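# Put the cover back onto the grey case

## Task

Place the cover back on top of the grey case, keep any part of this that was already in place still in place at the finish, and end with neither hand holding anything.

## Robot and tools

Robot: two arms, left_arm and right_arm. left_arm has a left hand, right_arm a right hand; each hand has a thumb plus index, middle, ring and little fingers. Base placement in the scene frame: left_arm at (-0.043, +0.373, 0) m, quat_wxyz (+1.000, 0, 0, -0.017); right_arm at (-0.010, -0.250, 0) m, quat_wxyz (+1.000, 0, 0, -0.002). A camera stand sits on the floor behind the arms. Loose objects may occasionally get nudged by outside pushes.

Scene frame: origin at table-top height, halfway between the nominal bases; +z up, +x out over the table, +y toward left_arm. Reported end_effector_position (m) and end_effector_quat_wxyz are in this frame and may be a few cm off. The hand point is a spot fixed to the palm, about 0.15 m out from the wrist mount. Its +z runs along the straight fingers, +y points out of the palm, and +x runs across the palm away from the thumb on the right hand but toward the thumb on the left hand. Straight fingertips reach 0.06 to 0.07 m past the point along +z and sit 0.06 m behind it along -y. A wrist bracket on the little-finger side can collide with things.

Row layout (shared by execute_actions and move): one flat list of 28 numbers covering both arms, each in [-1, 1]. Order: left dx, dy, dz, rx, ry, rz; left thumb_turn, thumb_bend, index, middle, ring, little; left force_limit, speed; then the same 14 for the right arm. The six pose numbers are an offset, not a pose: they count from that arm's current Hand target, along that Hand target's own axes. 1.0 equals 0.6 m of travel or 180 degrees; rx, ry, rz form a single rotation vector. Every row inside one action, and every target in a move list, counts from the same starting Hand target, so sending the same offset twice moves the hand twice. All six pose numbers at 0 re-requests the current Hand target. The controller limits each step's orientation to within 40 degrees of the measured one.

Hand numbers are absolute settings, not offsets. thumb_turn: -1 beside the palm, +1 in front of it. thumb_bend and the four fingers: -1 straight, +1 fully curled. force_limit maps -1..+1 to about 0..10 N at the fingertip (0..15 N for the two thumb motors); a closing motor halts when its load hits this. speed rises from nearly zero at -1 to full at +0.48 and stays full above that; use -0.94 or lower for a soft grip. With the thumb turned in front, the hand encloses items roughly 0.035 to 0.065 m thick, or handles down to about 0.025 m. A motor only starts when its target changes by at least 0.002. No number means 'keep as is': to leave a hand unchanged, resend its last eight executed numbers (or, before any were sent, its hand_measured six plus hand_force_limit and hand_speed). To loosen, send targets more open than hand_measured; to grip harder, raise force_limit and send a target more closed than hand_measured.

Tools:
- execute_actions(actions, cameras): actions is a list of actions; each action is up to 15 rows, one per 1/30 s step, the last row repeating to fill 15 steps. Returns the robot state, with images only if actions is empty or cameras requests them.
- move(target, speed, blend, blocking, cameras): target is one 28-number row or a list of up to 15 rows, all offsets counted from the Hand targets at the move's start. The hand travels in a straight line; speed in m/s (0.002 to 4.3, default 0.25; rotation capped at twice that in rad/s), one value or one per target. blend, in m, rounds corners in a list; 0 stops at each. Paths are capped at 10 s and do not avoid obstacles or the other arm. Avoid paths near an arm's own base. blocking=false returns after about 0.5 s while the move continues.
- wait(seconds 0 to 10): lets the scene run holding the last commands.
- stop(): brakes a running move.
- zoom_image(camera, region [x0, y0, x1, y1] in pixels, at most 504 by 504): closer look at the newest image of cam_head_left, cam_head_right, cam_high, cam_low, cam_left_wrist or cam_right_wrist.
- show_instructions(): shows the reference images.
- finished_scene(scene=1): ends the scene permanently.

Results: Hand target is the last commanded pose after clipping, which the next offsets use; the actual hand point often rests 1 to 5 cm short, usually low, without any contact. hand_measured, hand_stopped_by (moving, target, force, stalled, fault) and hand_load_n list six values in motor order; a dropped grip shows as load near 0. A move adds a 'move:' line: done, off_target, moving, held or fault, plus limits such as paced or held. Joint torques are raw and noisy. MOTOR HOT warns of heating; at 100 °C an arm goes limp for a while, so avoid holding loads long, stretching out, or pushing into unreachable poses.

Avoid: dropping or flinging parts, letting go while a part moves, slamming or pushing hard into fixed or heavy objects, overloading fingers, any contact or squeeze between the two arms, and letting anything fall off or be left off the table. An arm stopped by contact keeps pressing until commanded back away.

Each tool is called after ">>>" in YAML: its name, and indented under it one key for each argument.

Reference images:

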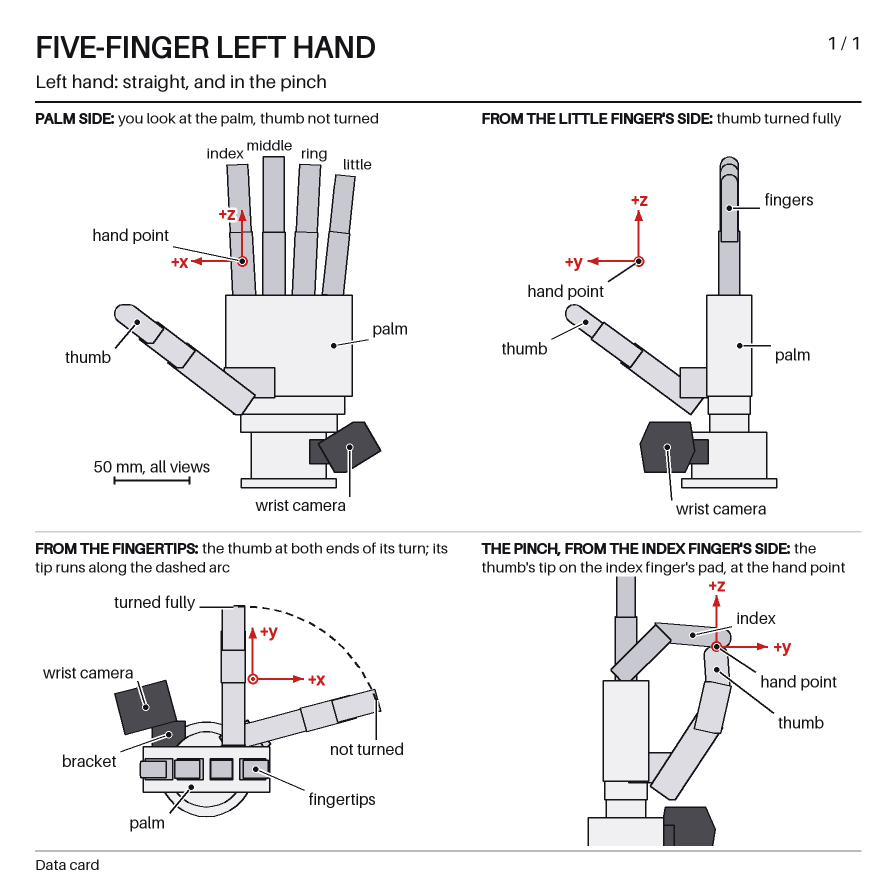

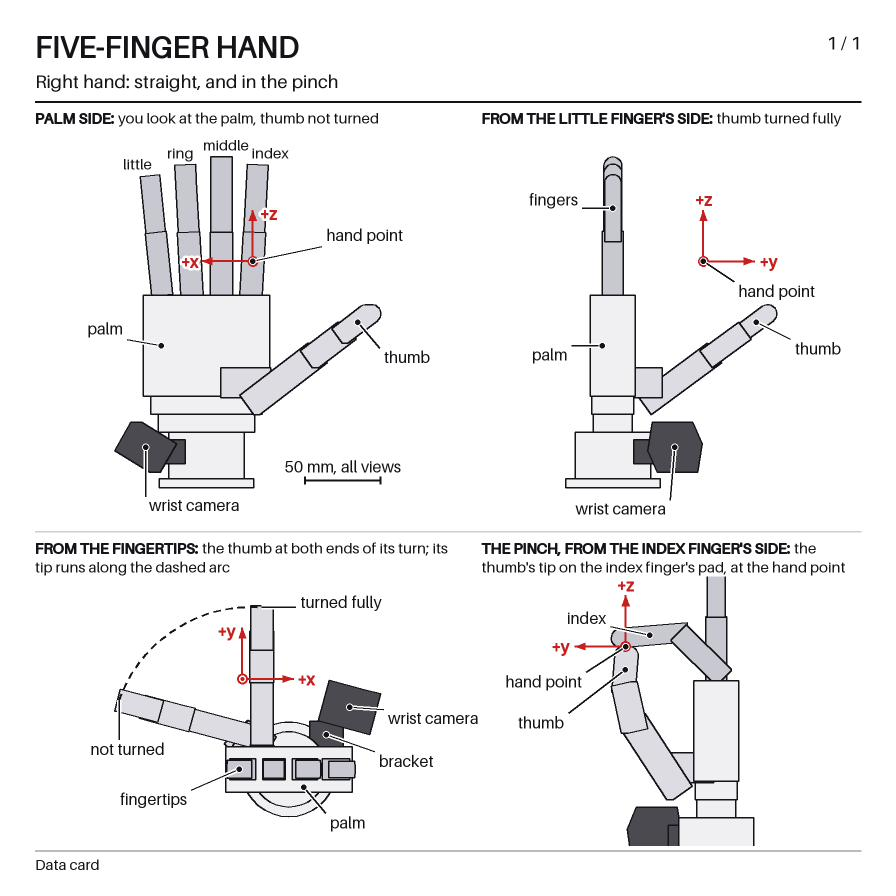

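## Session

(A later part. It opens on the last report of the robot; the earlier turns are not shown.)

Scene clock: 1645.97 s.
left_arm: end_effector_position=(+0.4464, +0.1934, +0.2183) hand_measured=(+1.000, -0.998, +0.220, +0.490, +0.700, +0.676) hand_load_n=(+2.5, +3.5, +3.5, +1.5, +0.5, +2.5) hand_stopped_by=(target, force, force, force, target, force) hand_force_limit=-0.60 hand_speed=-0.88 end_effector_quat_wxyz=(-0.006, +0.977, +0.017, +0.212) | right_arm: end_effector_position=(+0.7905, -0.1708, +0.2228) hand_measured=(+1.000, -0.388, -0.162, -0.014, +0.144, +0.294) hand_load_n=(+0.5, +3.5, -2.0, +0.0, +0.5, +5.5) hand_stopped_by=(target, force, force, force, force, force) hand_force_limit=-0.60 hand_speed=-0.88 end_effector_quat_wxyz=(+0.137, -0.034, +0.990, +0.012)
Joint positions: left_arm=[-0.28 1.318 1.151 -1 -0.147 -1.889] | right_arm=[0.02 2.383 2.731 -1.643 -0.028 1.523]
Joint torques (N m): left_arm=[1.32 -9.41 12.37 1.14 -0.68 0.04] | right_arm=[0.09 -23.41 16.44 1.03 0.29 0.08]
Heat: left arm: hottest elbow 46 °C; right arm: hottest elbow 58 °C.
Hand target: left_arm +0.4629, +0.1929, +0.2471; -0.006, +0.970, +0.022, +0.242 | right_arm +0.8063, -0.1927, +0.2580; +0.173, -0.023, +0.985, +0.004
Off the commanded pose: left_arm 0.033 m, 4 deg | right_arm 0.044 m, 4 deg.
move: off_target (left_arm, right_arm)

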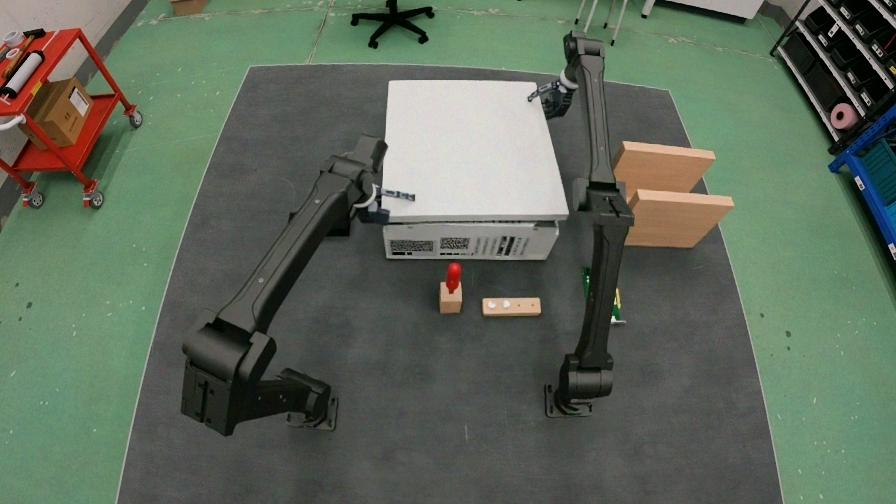

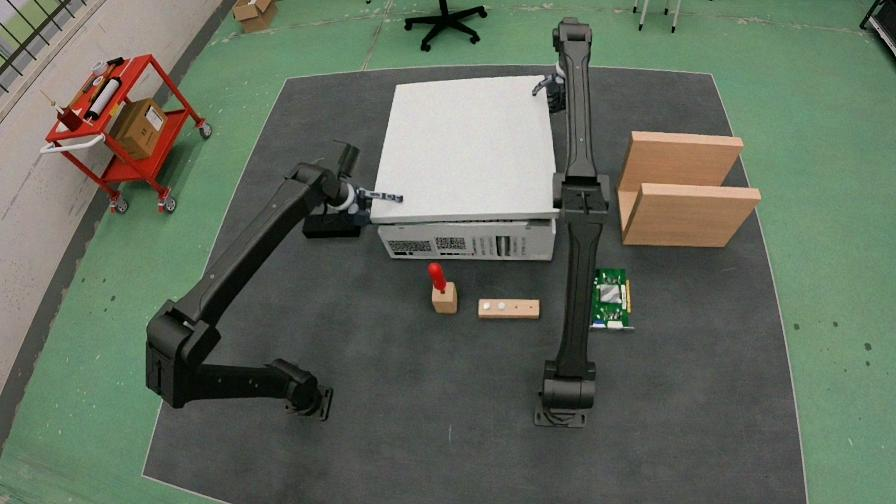

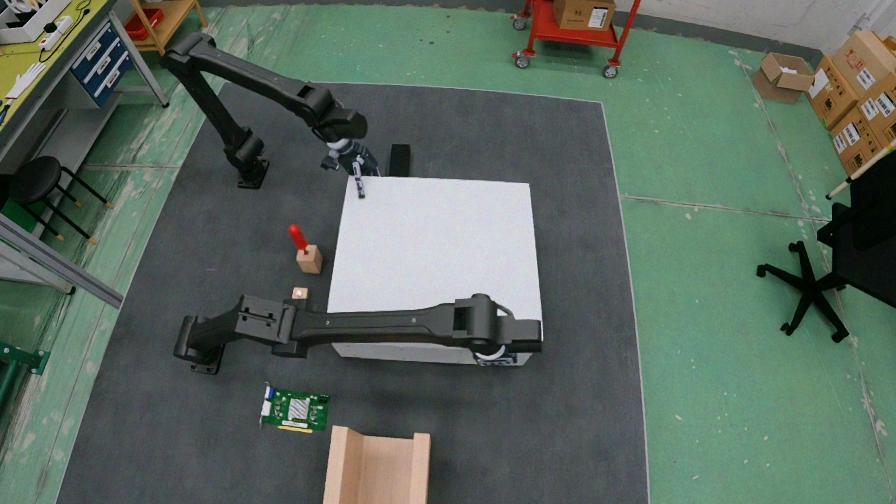

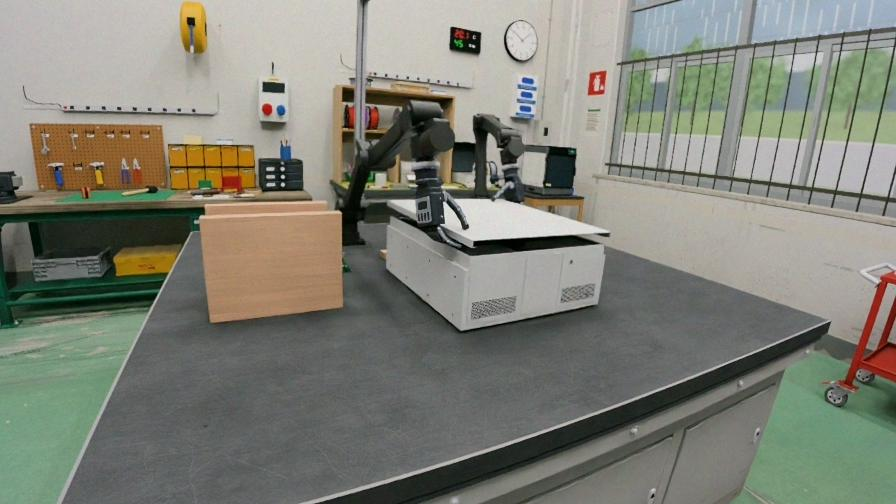

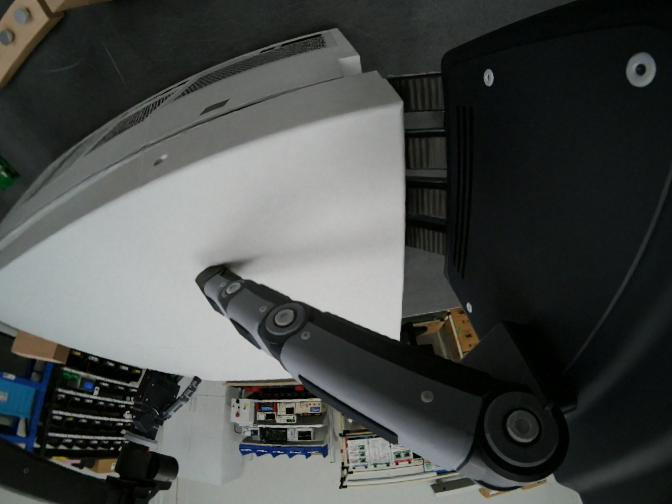

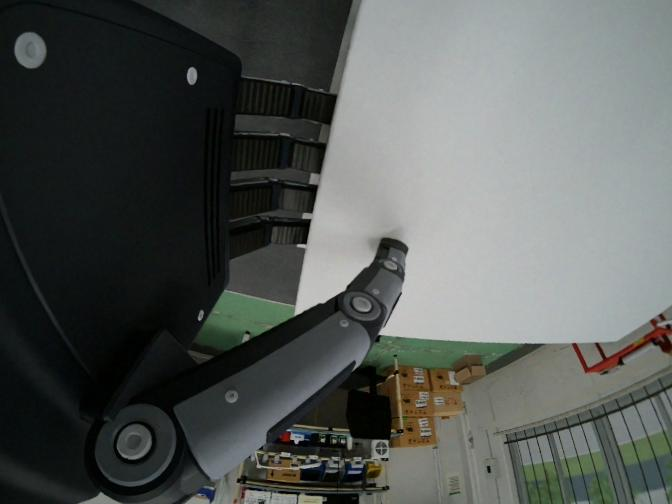

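>>> move:
  target: [0.0125,-0.0137,0.0067,-0.0052,0,0.0098,1,0.4,0.4,0.5,0.7,0.9,-0.6,-0.88, 0.0317,-0.0052,-0.0115,0.0038,0,0.0104,1,0.4,0.4,0.5,0.6,0.8,-0.6,-0.88]
  speed: 0.05
  cameras: ["cam_low","cam_high","cam_head_left","cam_head_right","cam_left_wrist"]

>>> zoom_image:
  camera: "cam_head_left"
  region: [510, 190, 590, 270]

>>> zoom_image:
  camera: "cam_head_right"
  region: [350, 190, 430, 270]

>>> zoom_image:
  camera: "cam_head_right"
  region: [510, 190, 590, 270]

>>> zoom_image:
  camera: "cam_low"
  region: [380, 190, 500, 290]

>>> zoom_image:
  camera: "cam_low"
  region: [540, 190, 640, 290]

Scene clock: 1686.33 s.
left_arm: end_effector_position=(+0.4481, +0.1977, +0.2144) hand_measured=(+1.000, -0.998, +0.220, +0.490, +0.700, +0.676) hand_load_n=(+1.5, +3.5, +2.0, +1.5, +1.5, +4.5) hand_stopped_by=(target, force, force, force, target, force) hand_force_limit=-0.60 hand_speed=-0.88 end_effector_quat_wxyz=(-0.003, +0.978, +0.004, +0.208) | right_arm: end_effector_position=(+0.7832, -0.1739, +0.2233) hand_measured=(+1.000, -0.386, -0.162, -0.014, +0.144, +0.294) hand_load_n=(+1.0, +1.5, -1.5, +0.0, +1.5, +4.5) hand_stopped_by=(target, force, force, force, force, force) hand_force_limit=-0.60 hand_speed=-0.88 end_effector_quat_wxyz=(+0.143, -0.026, +0.989, +0.006)
Joint positions: left_arm=[-0.259 1.326 1.151 -0.995 -0.126 -1.848] | right_arm=[0.02 2.292 2.561 -1.552 -0.015 1.537]
Joint torques (N m): left_arm=[2.67 -9.11 13.09 1.39 -0.25 0.3] | right_arm=[-0.38 -27.16 9.16 1.42 0.26 0.22]
Heat: left arm: hottest elbow 48 °C; right arm: hottest elbow 69 °C.
Hand target: left_arm +0.4711, +0.2016, +0.2470; -0.002, +0.970, +0.006, +0.242 | right_arm +0.7862, -0.1968, +0.2579; +0.173, -0.006, +0.985, +0.000
Off the commanded pose: left_arm 0.040 m, 4 deg | right_arm 0.042 m, 4 deg.
move: off_target (left_arm, right_arm)
Images, in order (width x height): cam_head_left 896x504, cam_head_right 896x504, cam_high 896x504, cam_low 896x504, cam_left_wrist 672x504.

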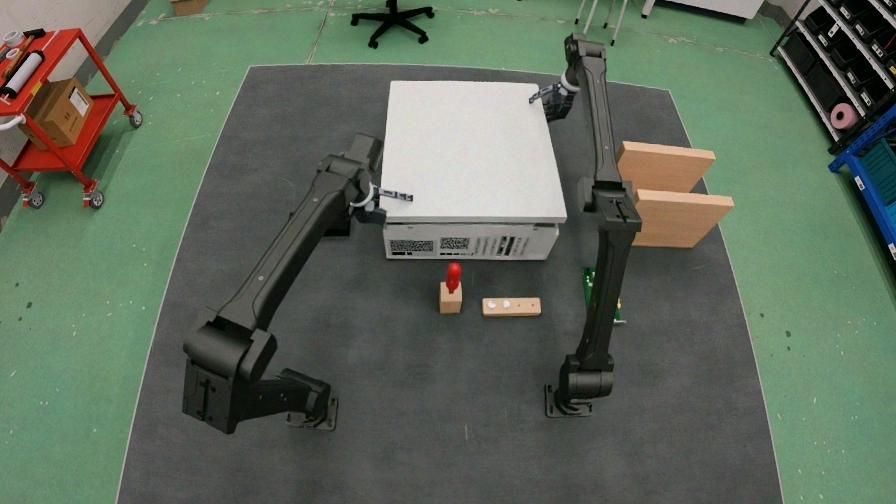

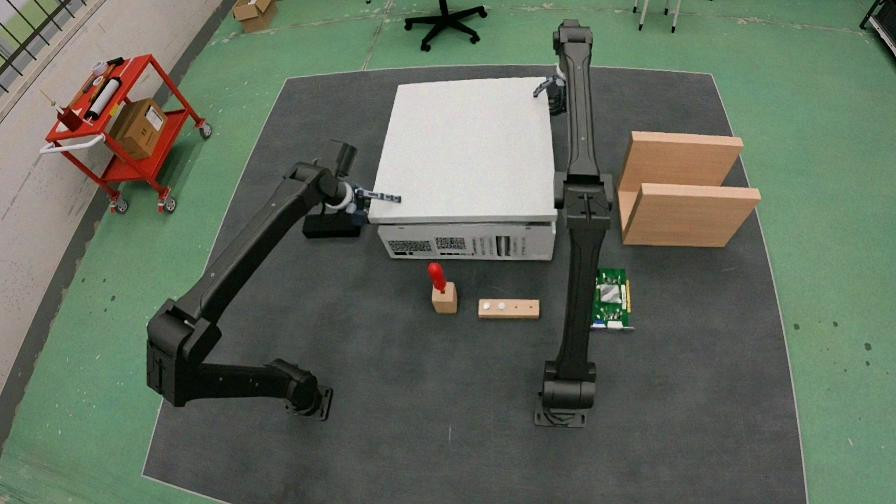

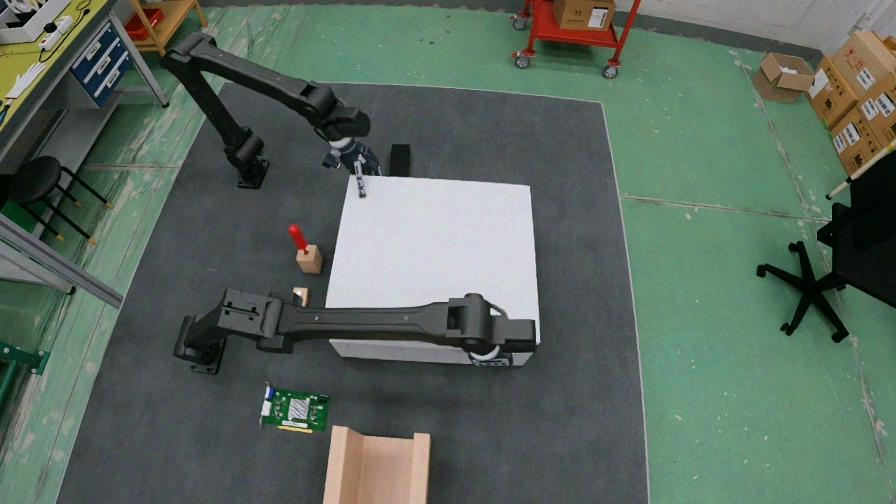

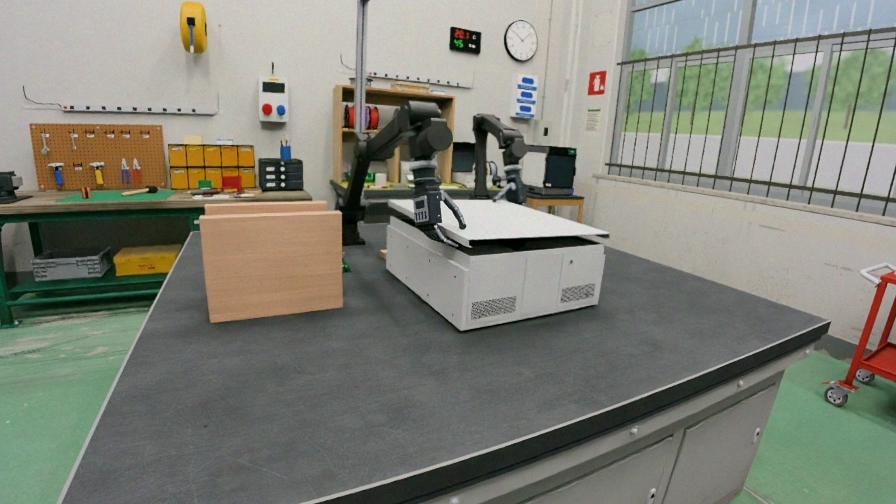

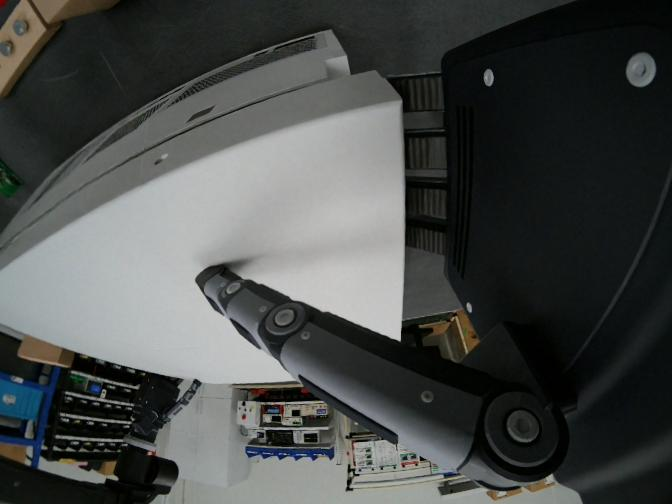

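Scaled by 6.300.

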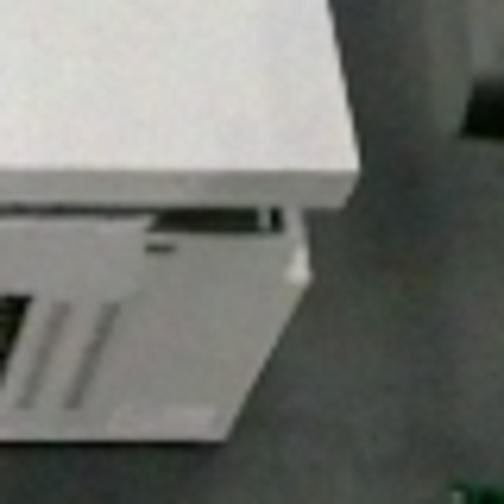

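Scaled by 6.300.

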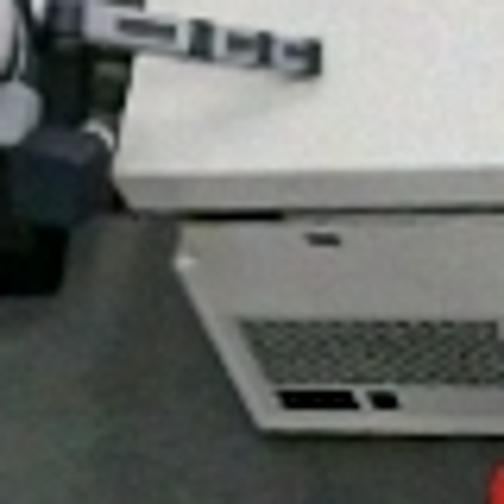

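Scaled by 6.300.

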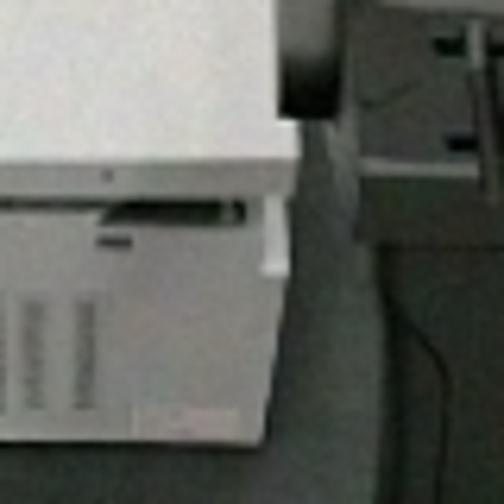

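Scaled by 4.200.

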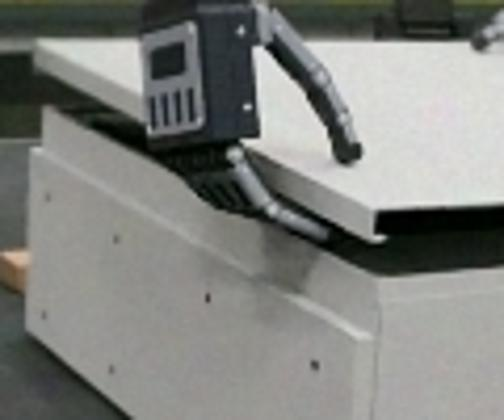

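Scaled by 5.040.

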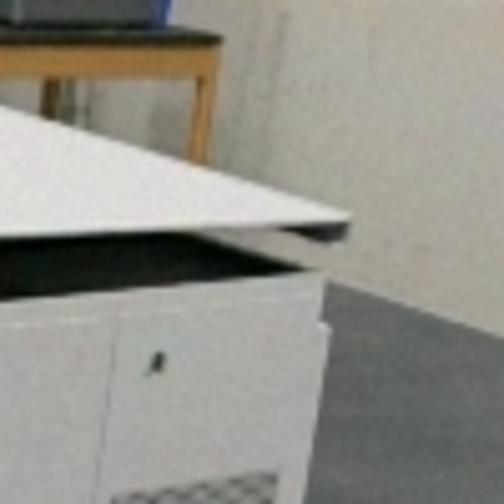

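>>> move:
  target: [0.0061,-0.0098,0.0034,-0.0026,0,0.0049,1,0.4,0.4,0.5,0.7,0.9,-0.6,-0.88, 0.0187,0.0071,-0.0069,0.0019,0,0.0052,1,0.4,0.4,0.5,0.6,0.8,-0.6,-0.88]
  speed: 0.05
  cameras: ["cam_low","cam_high","cam_head_left","cam_head_right","cam_left_wrist"]

>>> zoom_image:
  camera: "cam_head_left"
  region: [510, 190, 590, 270]

>>> zoom_image:
  camera: "cam_head_right"
  region: [350, 190, 430, 270]

>>> zoom_image:
  camera: "cam_head_right"
  region: [510, 190, 590, 270]

>>> zoom_image:
  camera: "cam_low"
  region: [380, 190, 500, 290]

>>> zoom_image:
  camera: "cam_low"
  region: [540, 190, 640, 290]

Scene clock: 1733.87 s.
left_arm: end_effector_position=(+0.4488, +0.2039, +0.2124) hand_measured=(+1.000, -0.998, +0.220, +0.490, +0.700, +0.676) hand_load_n=(-0.5, +3.5, +1.0, +2.0, +3.0, +4.0) hand_stopped_by=(target, force, force, force, target, force) hand_force_limit=-0.60 hand_speed=-0.88 end_effector_quat_wxyz=(-0.002, +0.979, -0.008, +0.205) | right_arm: end_effector_position=(+0.7736, -0.1770, +0.2232) hand_measured=(+1.000, -0.386, -0.162, -0.014, +0.144, +0.294) hand_load_n=(+1.0, +1.5, -2.0, +0.0, +1.0, +4.5) hand_stopped_by=(target, force, force, force, force, force) hand_force_limit=-0.60 hand_speed=-0.88 end_effector_quat_wxyz=(+0.145, -0.013, +0.989, +0.002)
Joint positions: left_arm=[-0.236 1.329 1.151 -0.994 -0.107 -1.804] | right_arm=[0.02 2.222 2.434 -1.491 -0.003 1.562]
Joint torques (N m): left_arm=[2.43 -9.23 13.42 1.43 -0.26 0.2] | right_arm=[0.21 -26.29 9.62 1.32 0.13 0.19]
Heat: left arm: hottest elbow 51 °C; right arm: hottest elbow 57 °C.
Hand target: left_arm +0.4752, +0.2074, +0.2470; +0.001, +0.970, -0.003, +0.242 | right_arm +0.7742, -0.1927, +0.2581; +0.174, +0.003, +0.985, -0.001
Off the commanded pose: left_arm 0.044 m, 4 deg | right_arm 0.038 m, 4 deg.
move: off_target (left_arm, right_arm)
Images, in order (width x height): cam_head_left 896x504, cam_head_right 896x504, cam_high 896x504, cam_low 896x504, cam_left_wrist 672x504.

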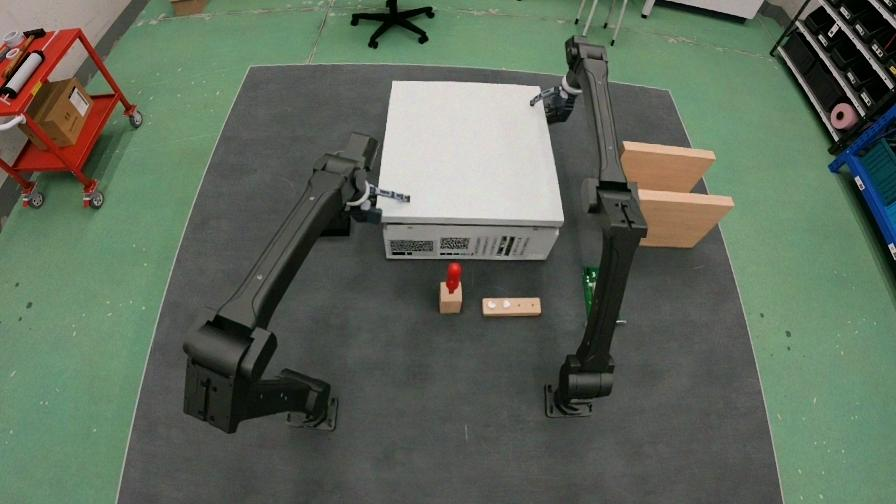

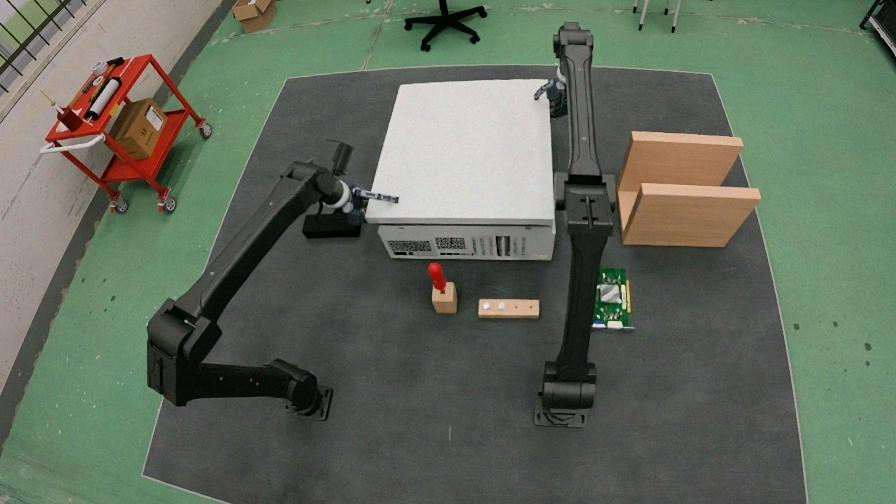

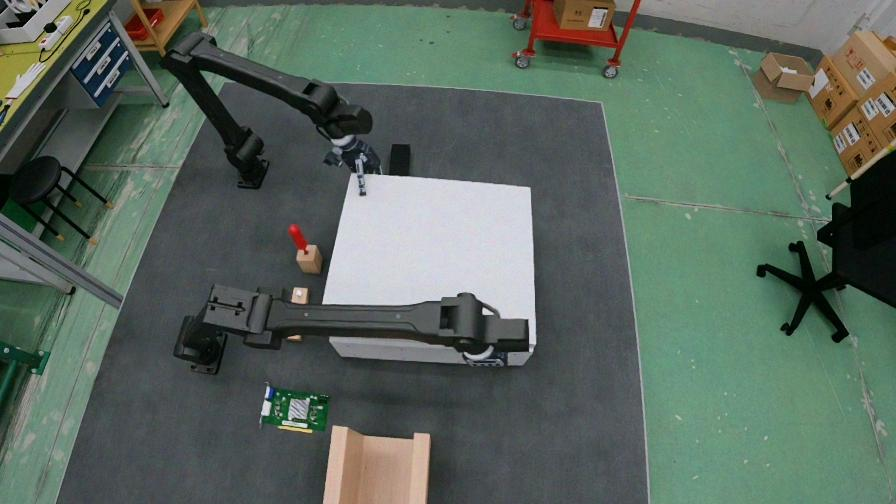

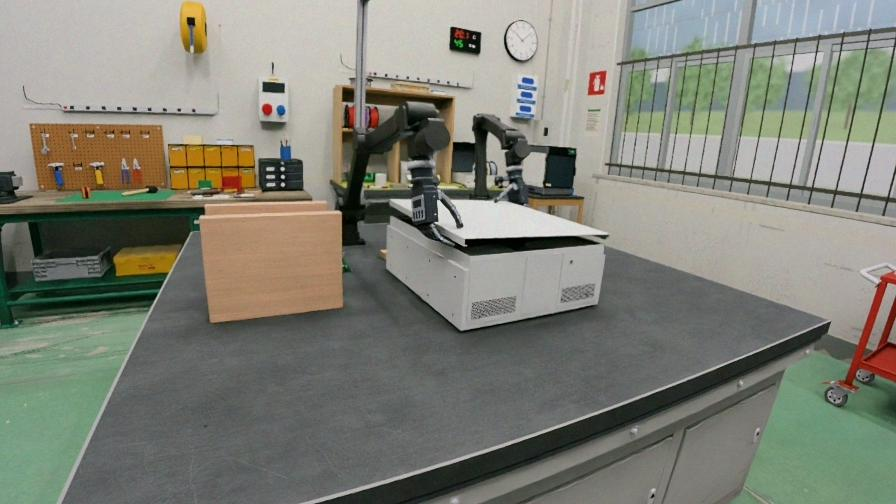

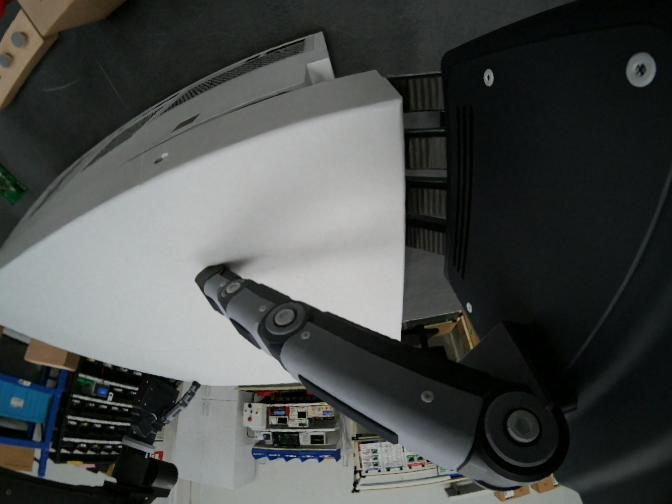

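Scaled by 6.300.

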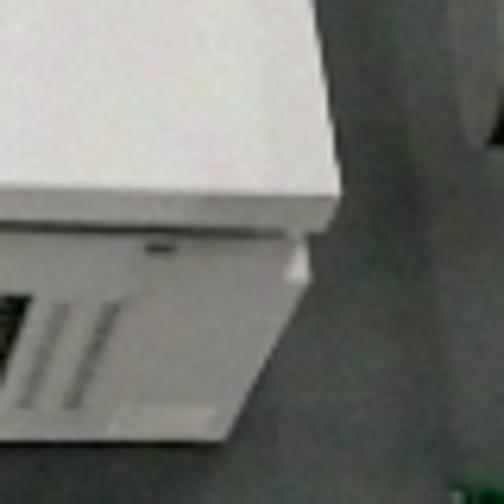

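Scaled by 6.300.

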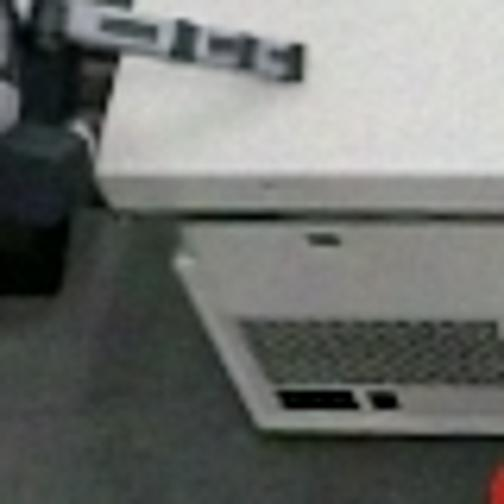

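Scaled by 6.300.

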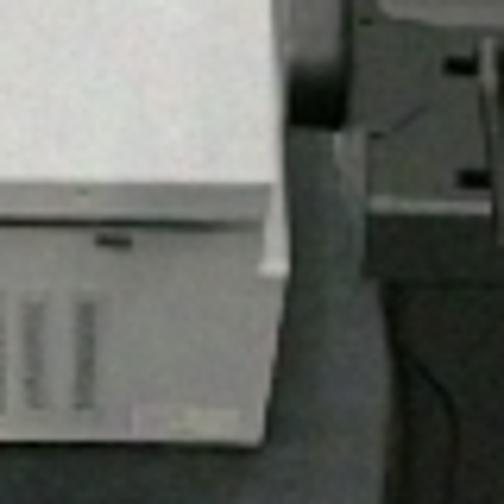

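Scaled by 4.200.

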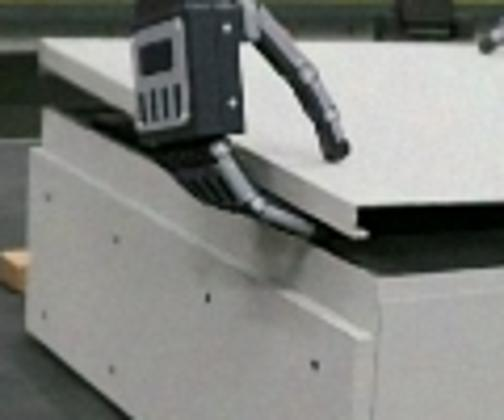

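Scaled by 5.040.

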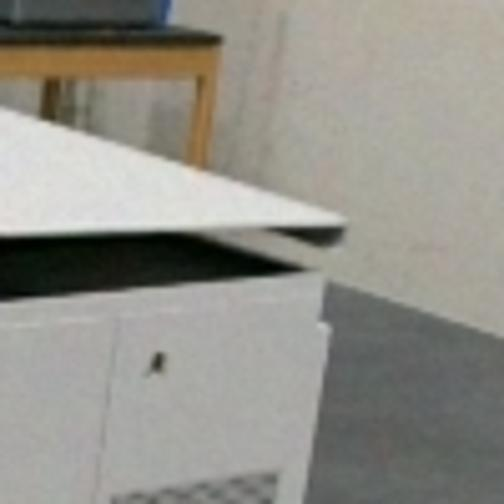

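>>> zoom_image:
  camera: "cam_head_left"
  region: [366, 190, 446, 270]

>>> zoom_image:
  camera: "cam_high"
  region: [480, 300, 560, 380]

>>> zoom_image:
  camera: "cam_high"
  region: [310, 290, 410, 390]

>>> zoom_image:
  camera: "cam_high"
  region: [320, 130, 560, 370]

>>> zoom_image:
  camera: "cam_low"
  region: [380, 180, 630, 350]

Scaled by 6.300.

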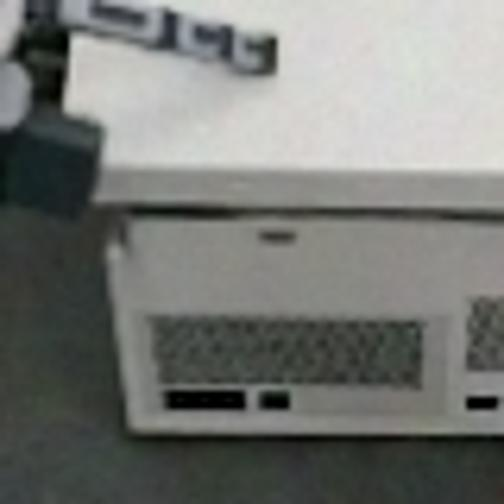

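Scaled by 6.300.

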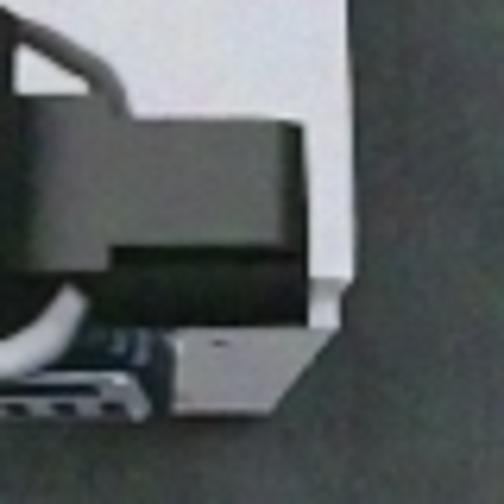

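Scaled by 5.040.

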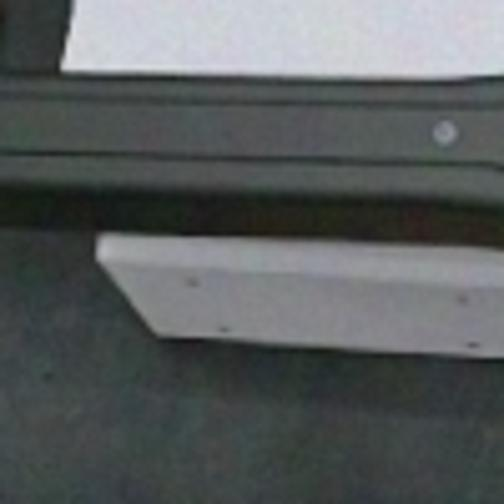

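Scaled by 2.100.

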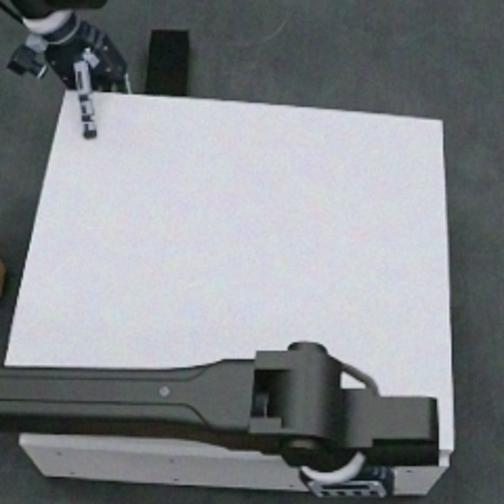

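Scaled by 2.016.

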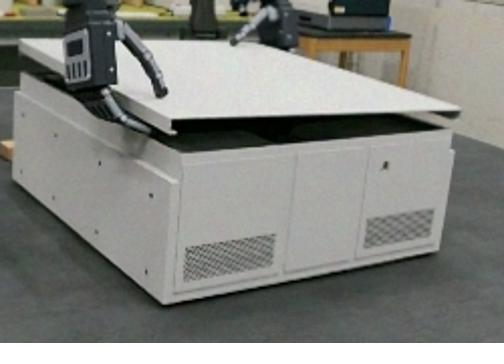

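>>> move:
  target: [-0.0005,0.0035,-0.0382,0.0031,0.0167,-0.0059,1,0.4,0.4,0.5,0.7,0.9,-0.6,-0.88, -0.0457,0.0152,-0.0188,-0.0023,-0.0139,-0.0063,1,0.4,0.4,0.5,0.6,0.8,-0.6,-0.88]
  speed: 0.05
  cameras: ["cam_low","cam_high","cam_head_left","cam_head_right"]

>>> zoom_image:
  camera: "cam_low"
  region: [380, 180, 630, 350]

>>> zoom_image:
  camera: "cam_high"
  region: [320, 130, 560, 370]

Scene clock: 1822.23 s.
left_arm: end_effector_position=(+0.4495, +0.2042, +0.2247) hand_measured=(+1.000, -0.998, +0.220, +0.490, +0.700, +0.676) hand_load_n=(+2.5, +3.0, +5.0, +1.0, +0.0, -0.5) hand_stopped_by=(target, force, force, force, target, force) hand_force_limit=-0.60 hand_speed=-0.88 end_effector_quat_wxyz=(-0.006, +0.975, -0.002, +0.222) | right_arm: end_effector_position=(+0.7780, -0.1748, +0.2243) hand_measured=(+1.000, -0.386, -0.162, -0.014, +0.144, +0.294) hand_load_n=(+1.0, +2.0, +0.0, +0.0, +2.0, +5.5) hand_stopped_by=(target, force, force, force, force, force) hand_force_limit=-0.60 hand_speed=-0.88 end_effector_quat_wxyz=(+0.144, -0.014, +0.990, +0.006)
Joint positions: left_arm=[-0.245 1.306 1.151 -0.985 -0.129 -1.819] | right_arm=[0.021 2.253 2.492 -1.522 -0.011 1.562]
Joint torques (N m): left_arm=[1.32 -11.99 11.9 1.58 -0.66 0] | right_arm=[0.97 -24.59 18.02 0.83 0.25 0.11]
Heat: left arm: hottest elbow 53 °C; right arm: hottest elbow 55 °C.
Hand target: left_arm +0.4642, +0.2055, +0.2671; -0.002, +0.964, +0.007, +0.267 | right_arm +0.7962, -0.1837, +0.2781; +0.195, -0.007, +0.981, +0.001
Off the commanded pose: left_arm 0.045 m, 6 deg | right_arm 0.057 m, 6 deg.
move: off_target (left_arm, right_arm)
Images, in order (width x height): cam_head_left 896x504, cam_head_right 896x504, cam_high 896x504, cam_low 896x504.

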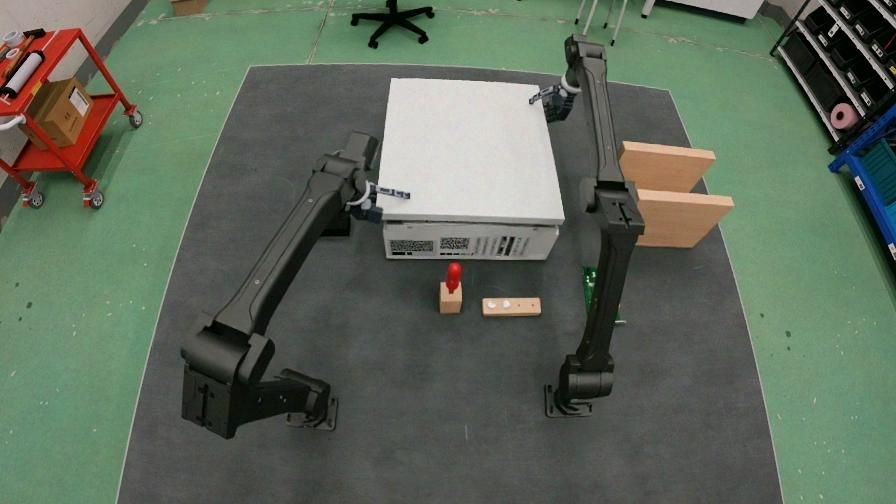

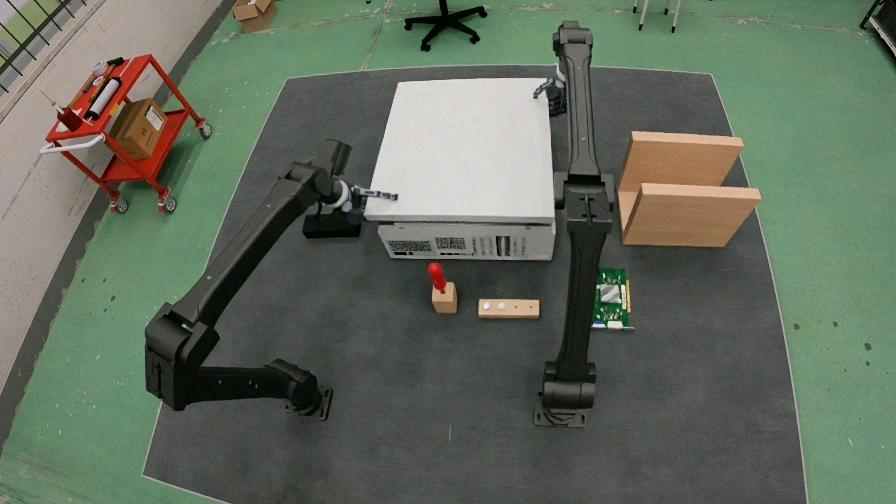

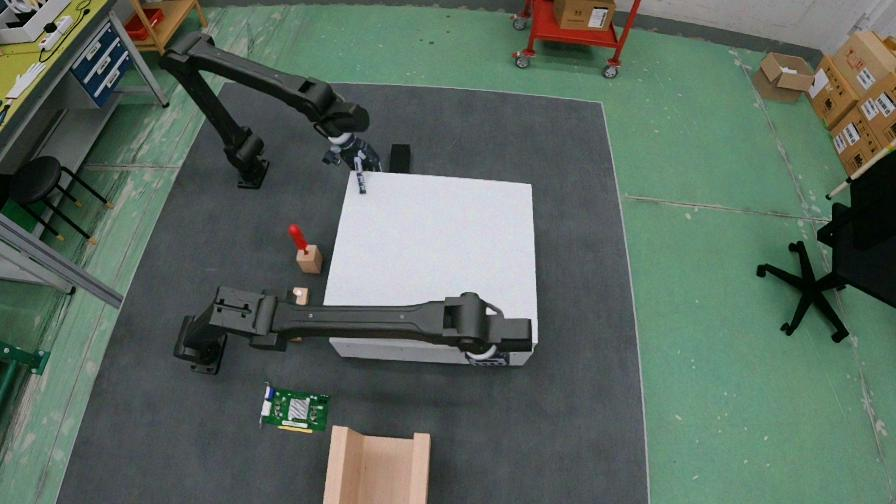

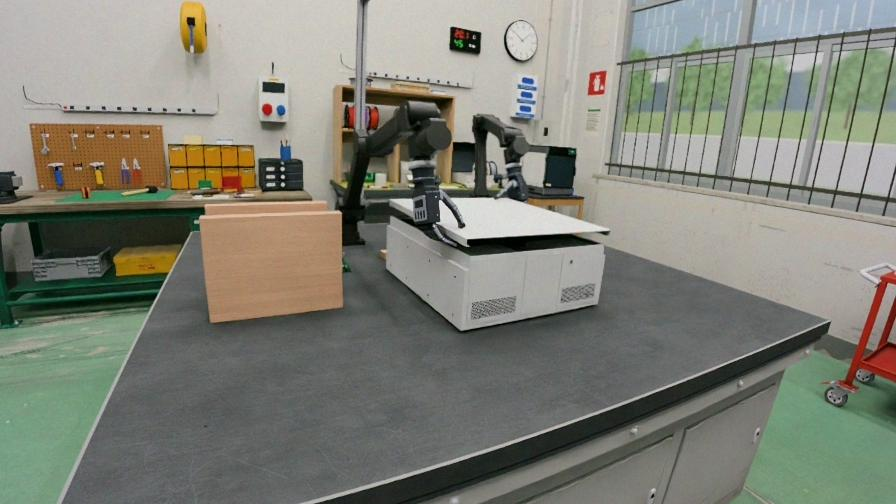

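Scaled by 2.016.

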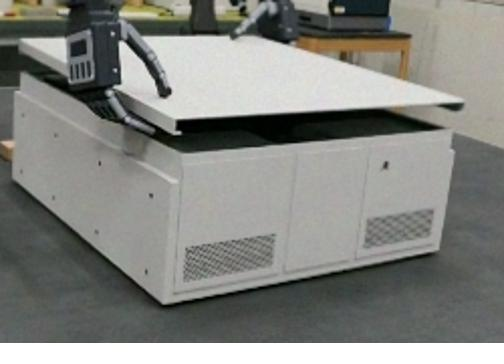

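Scaled by 2.100.

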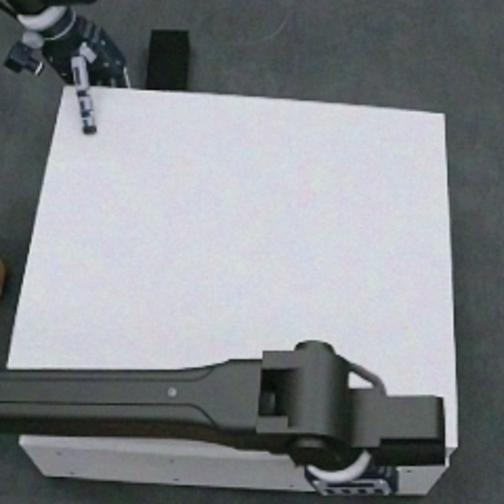

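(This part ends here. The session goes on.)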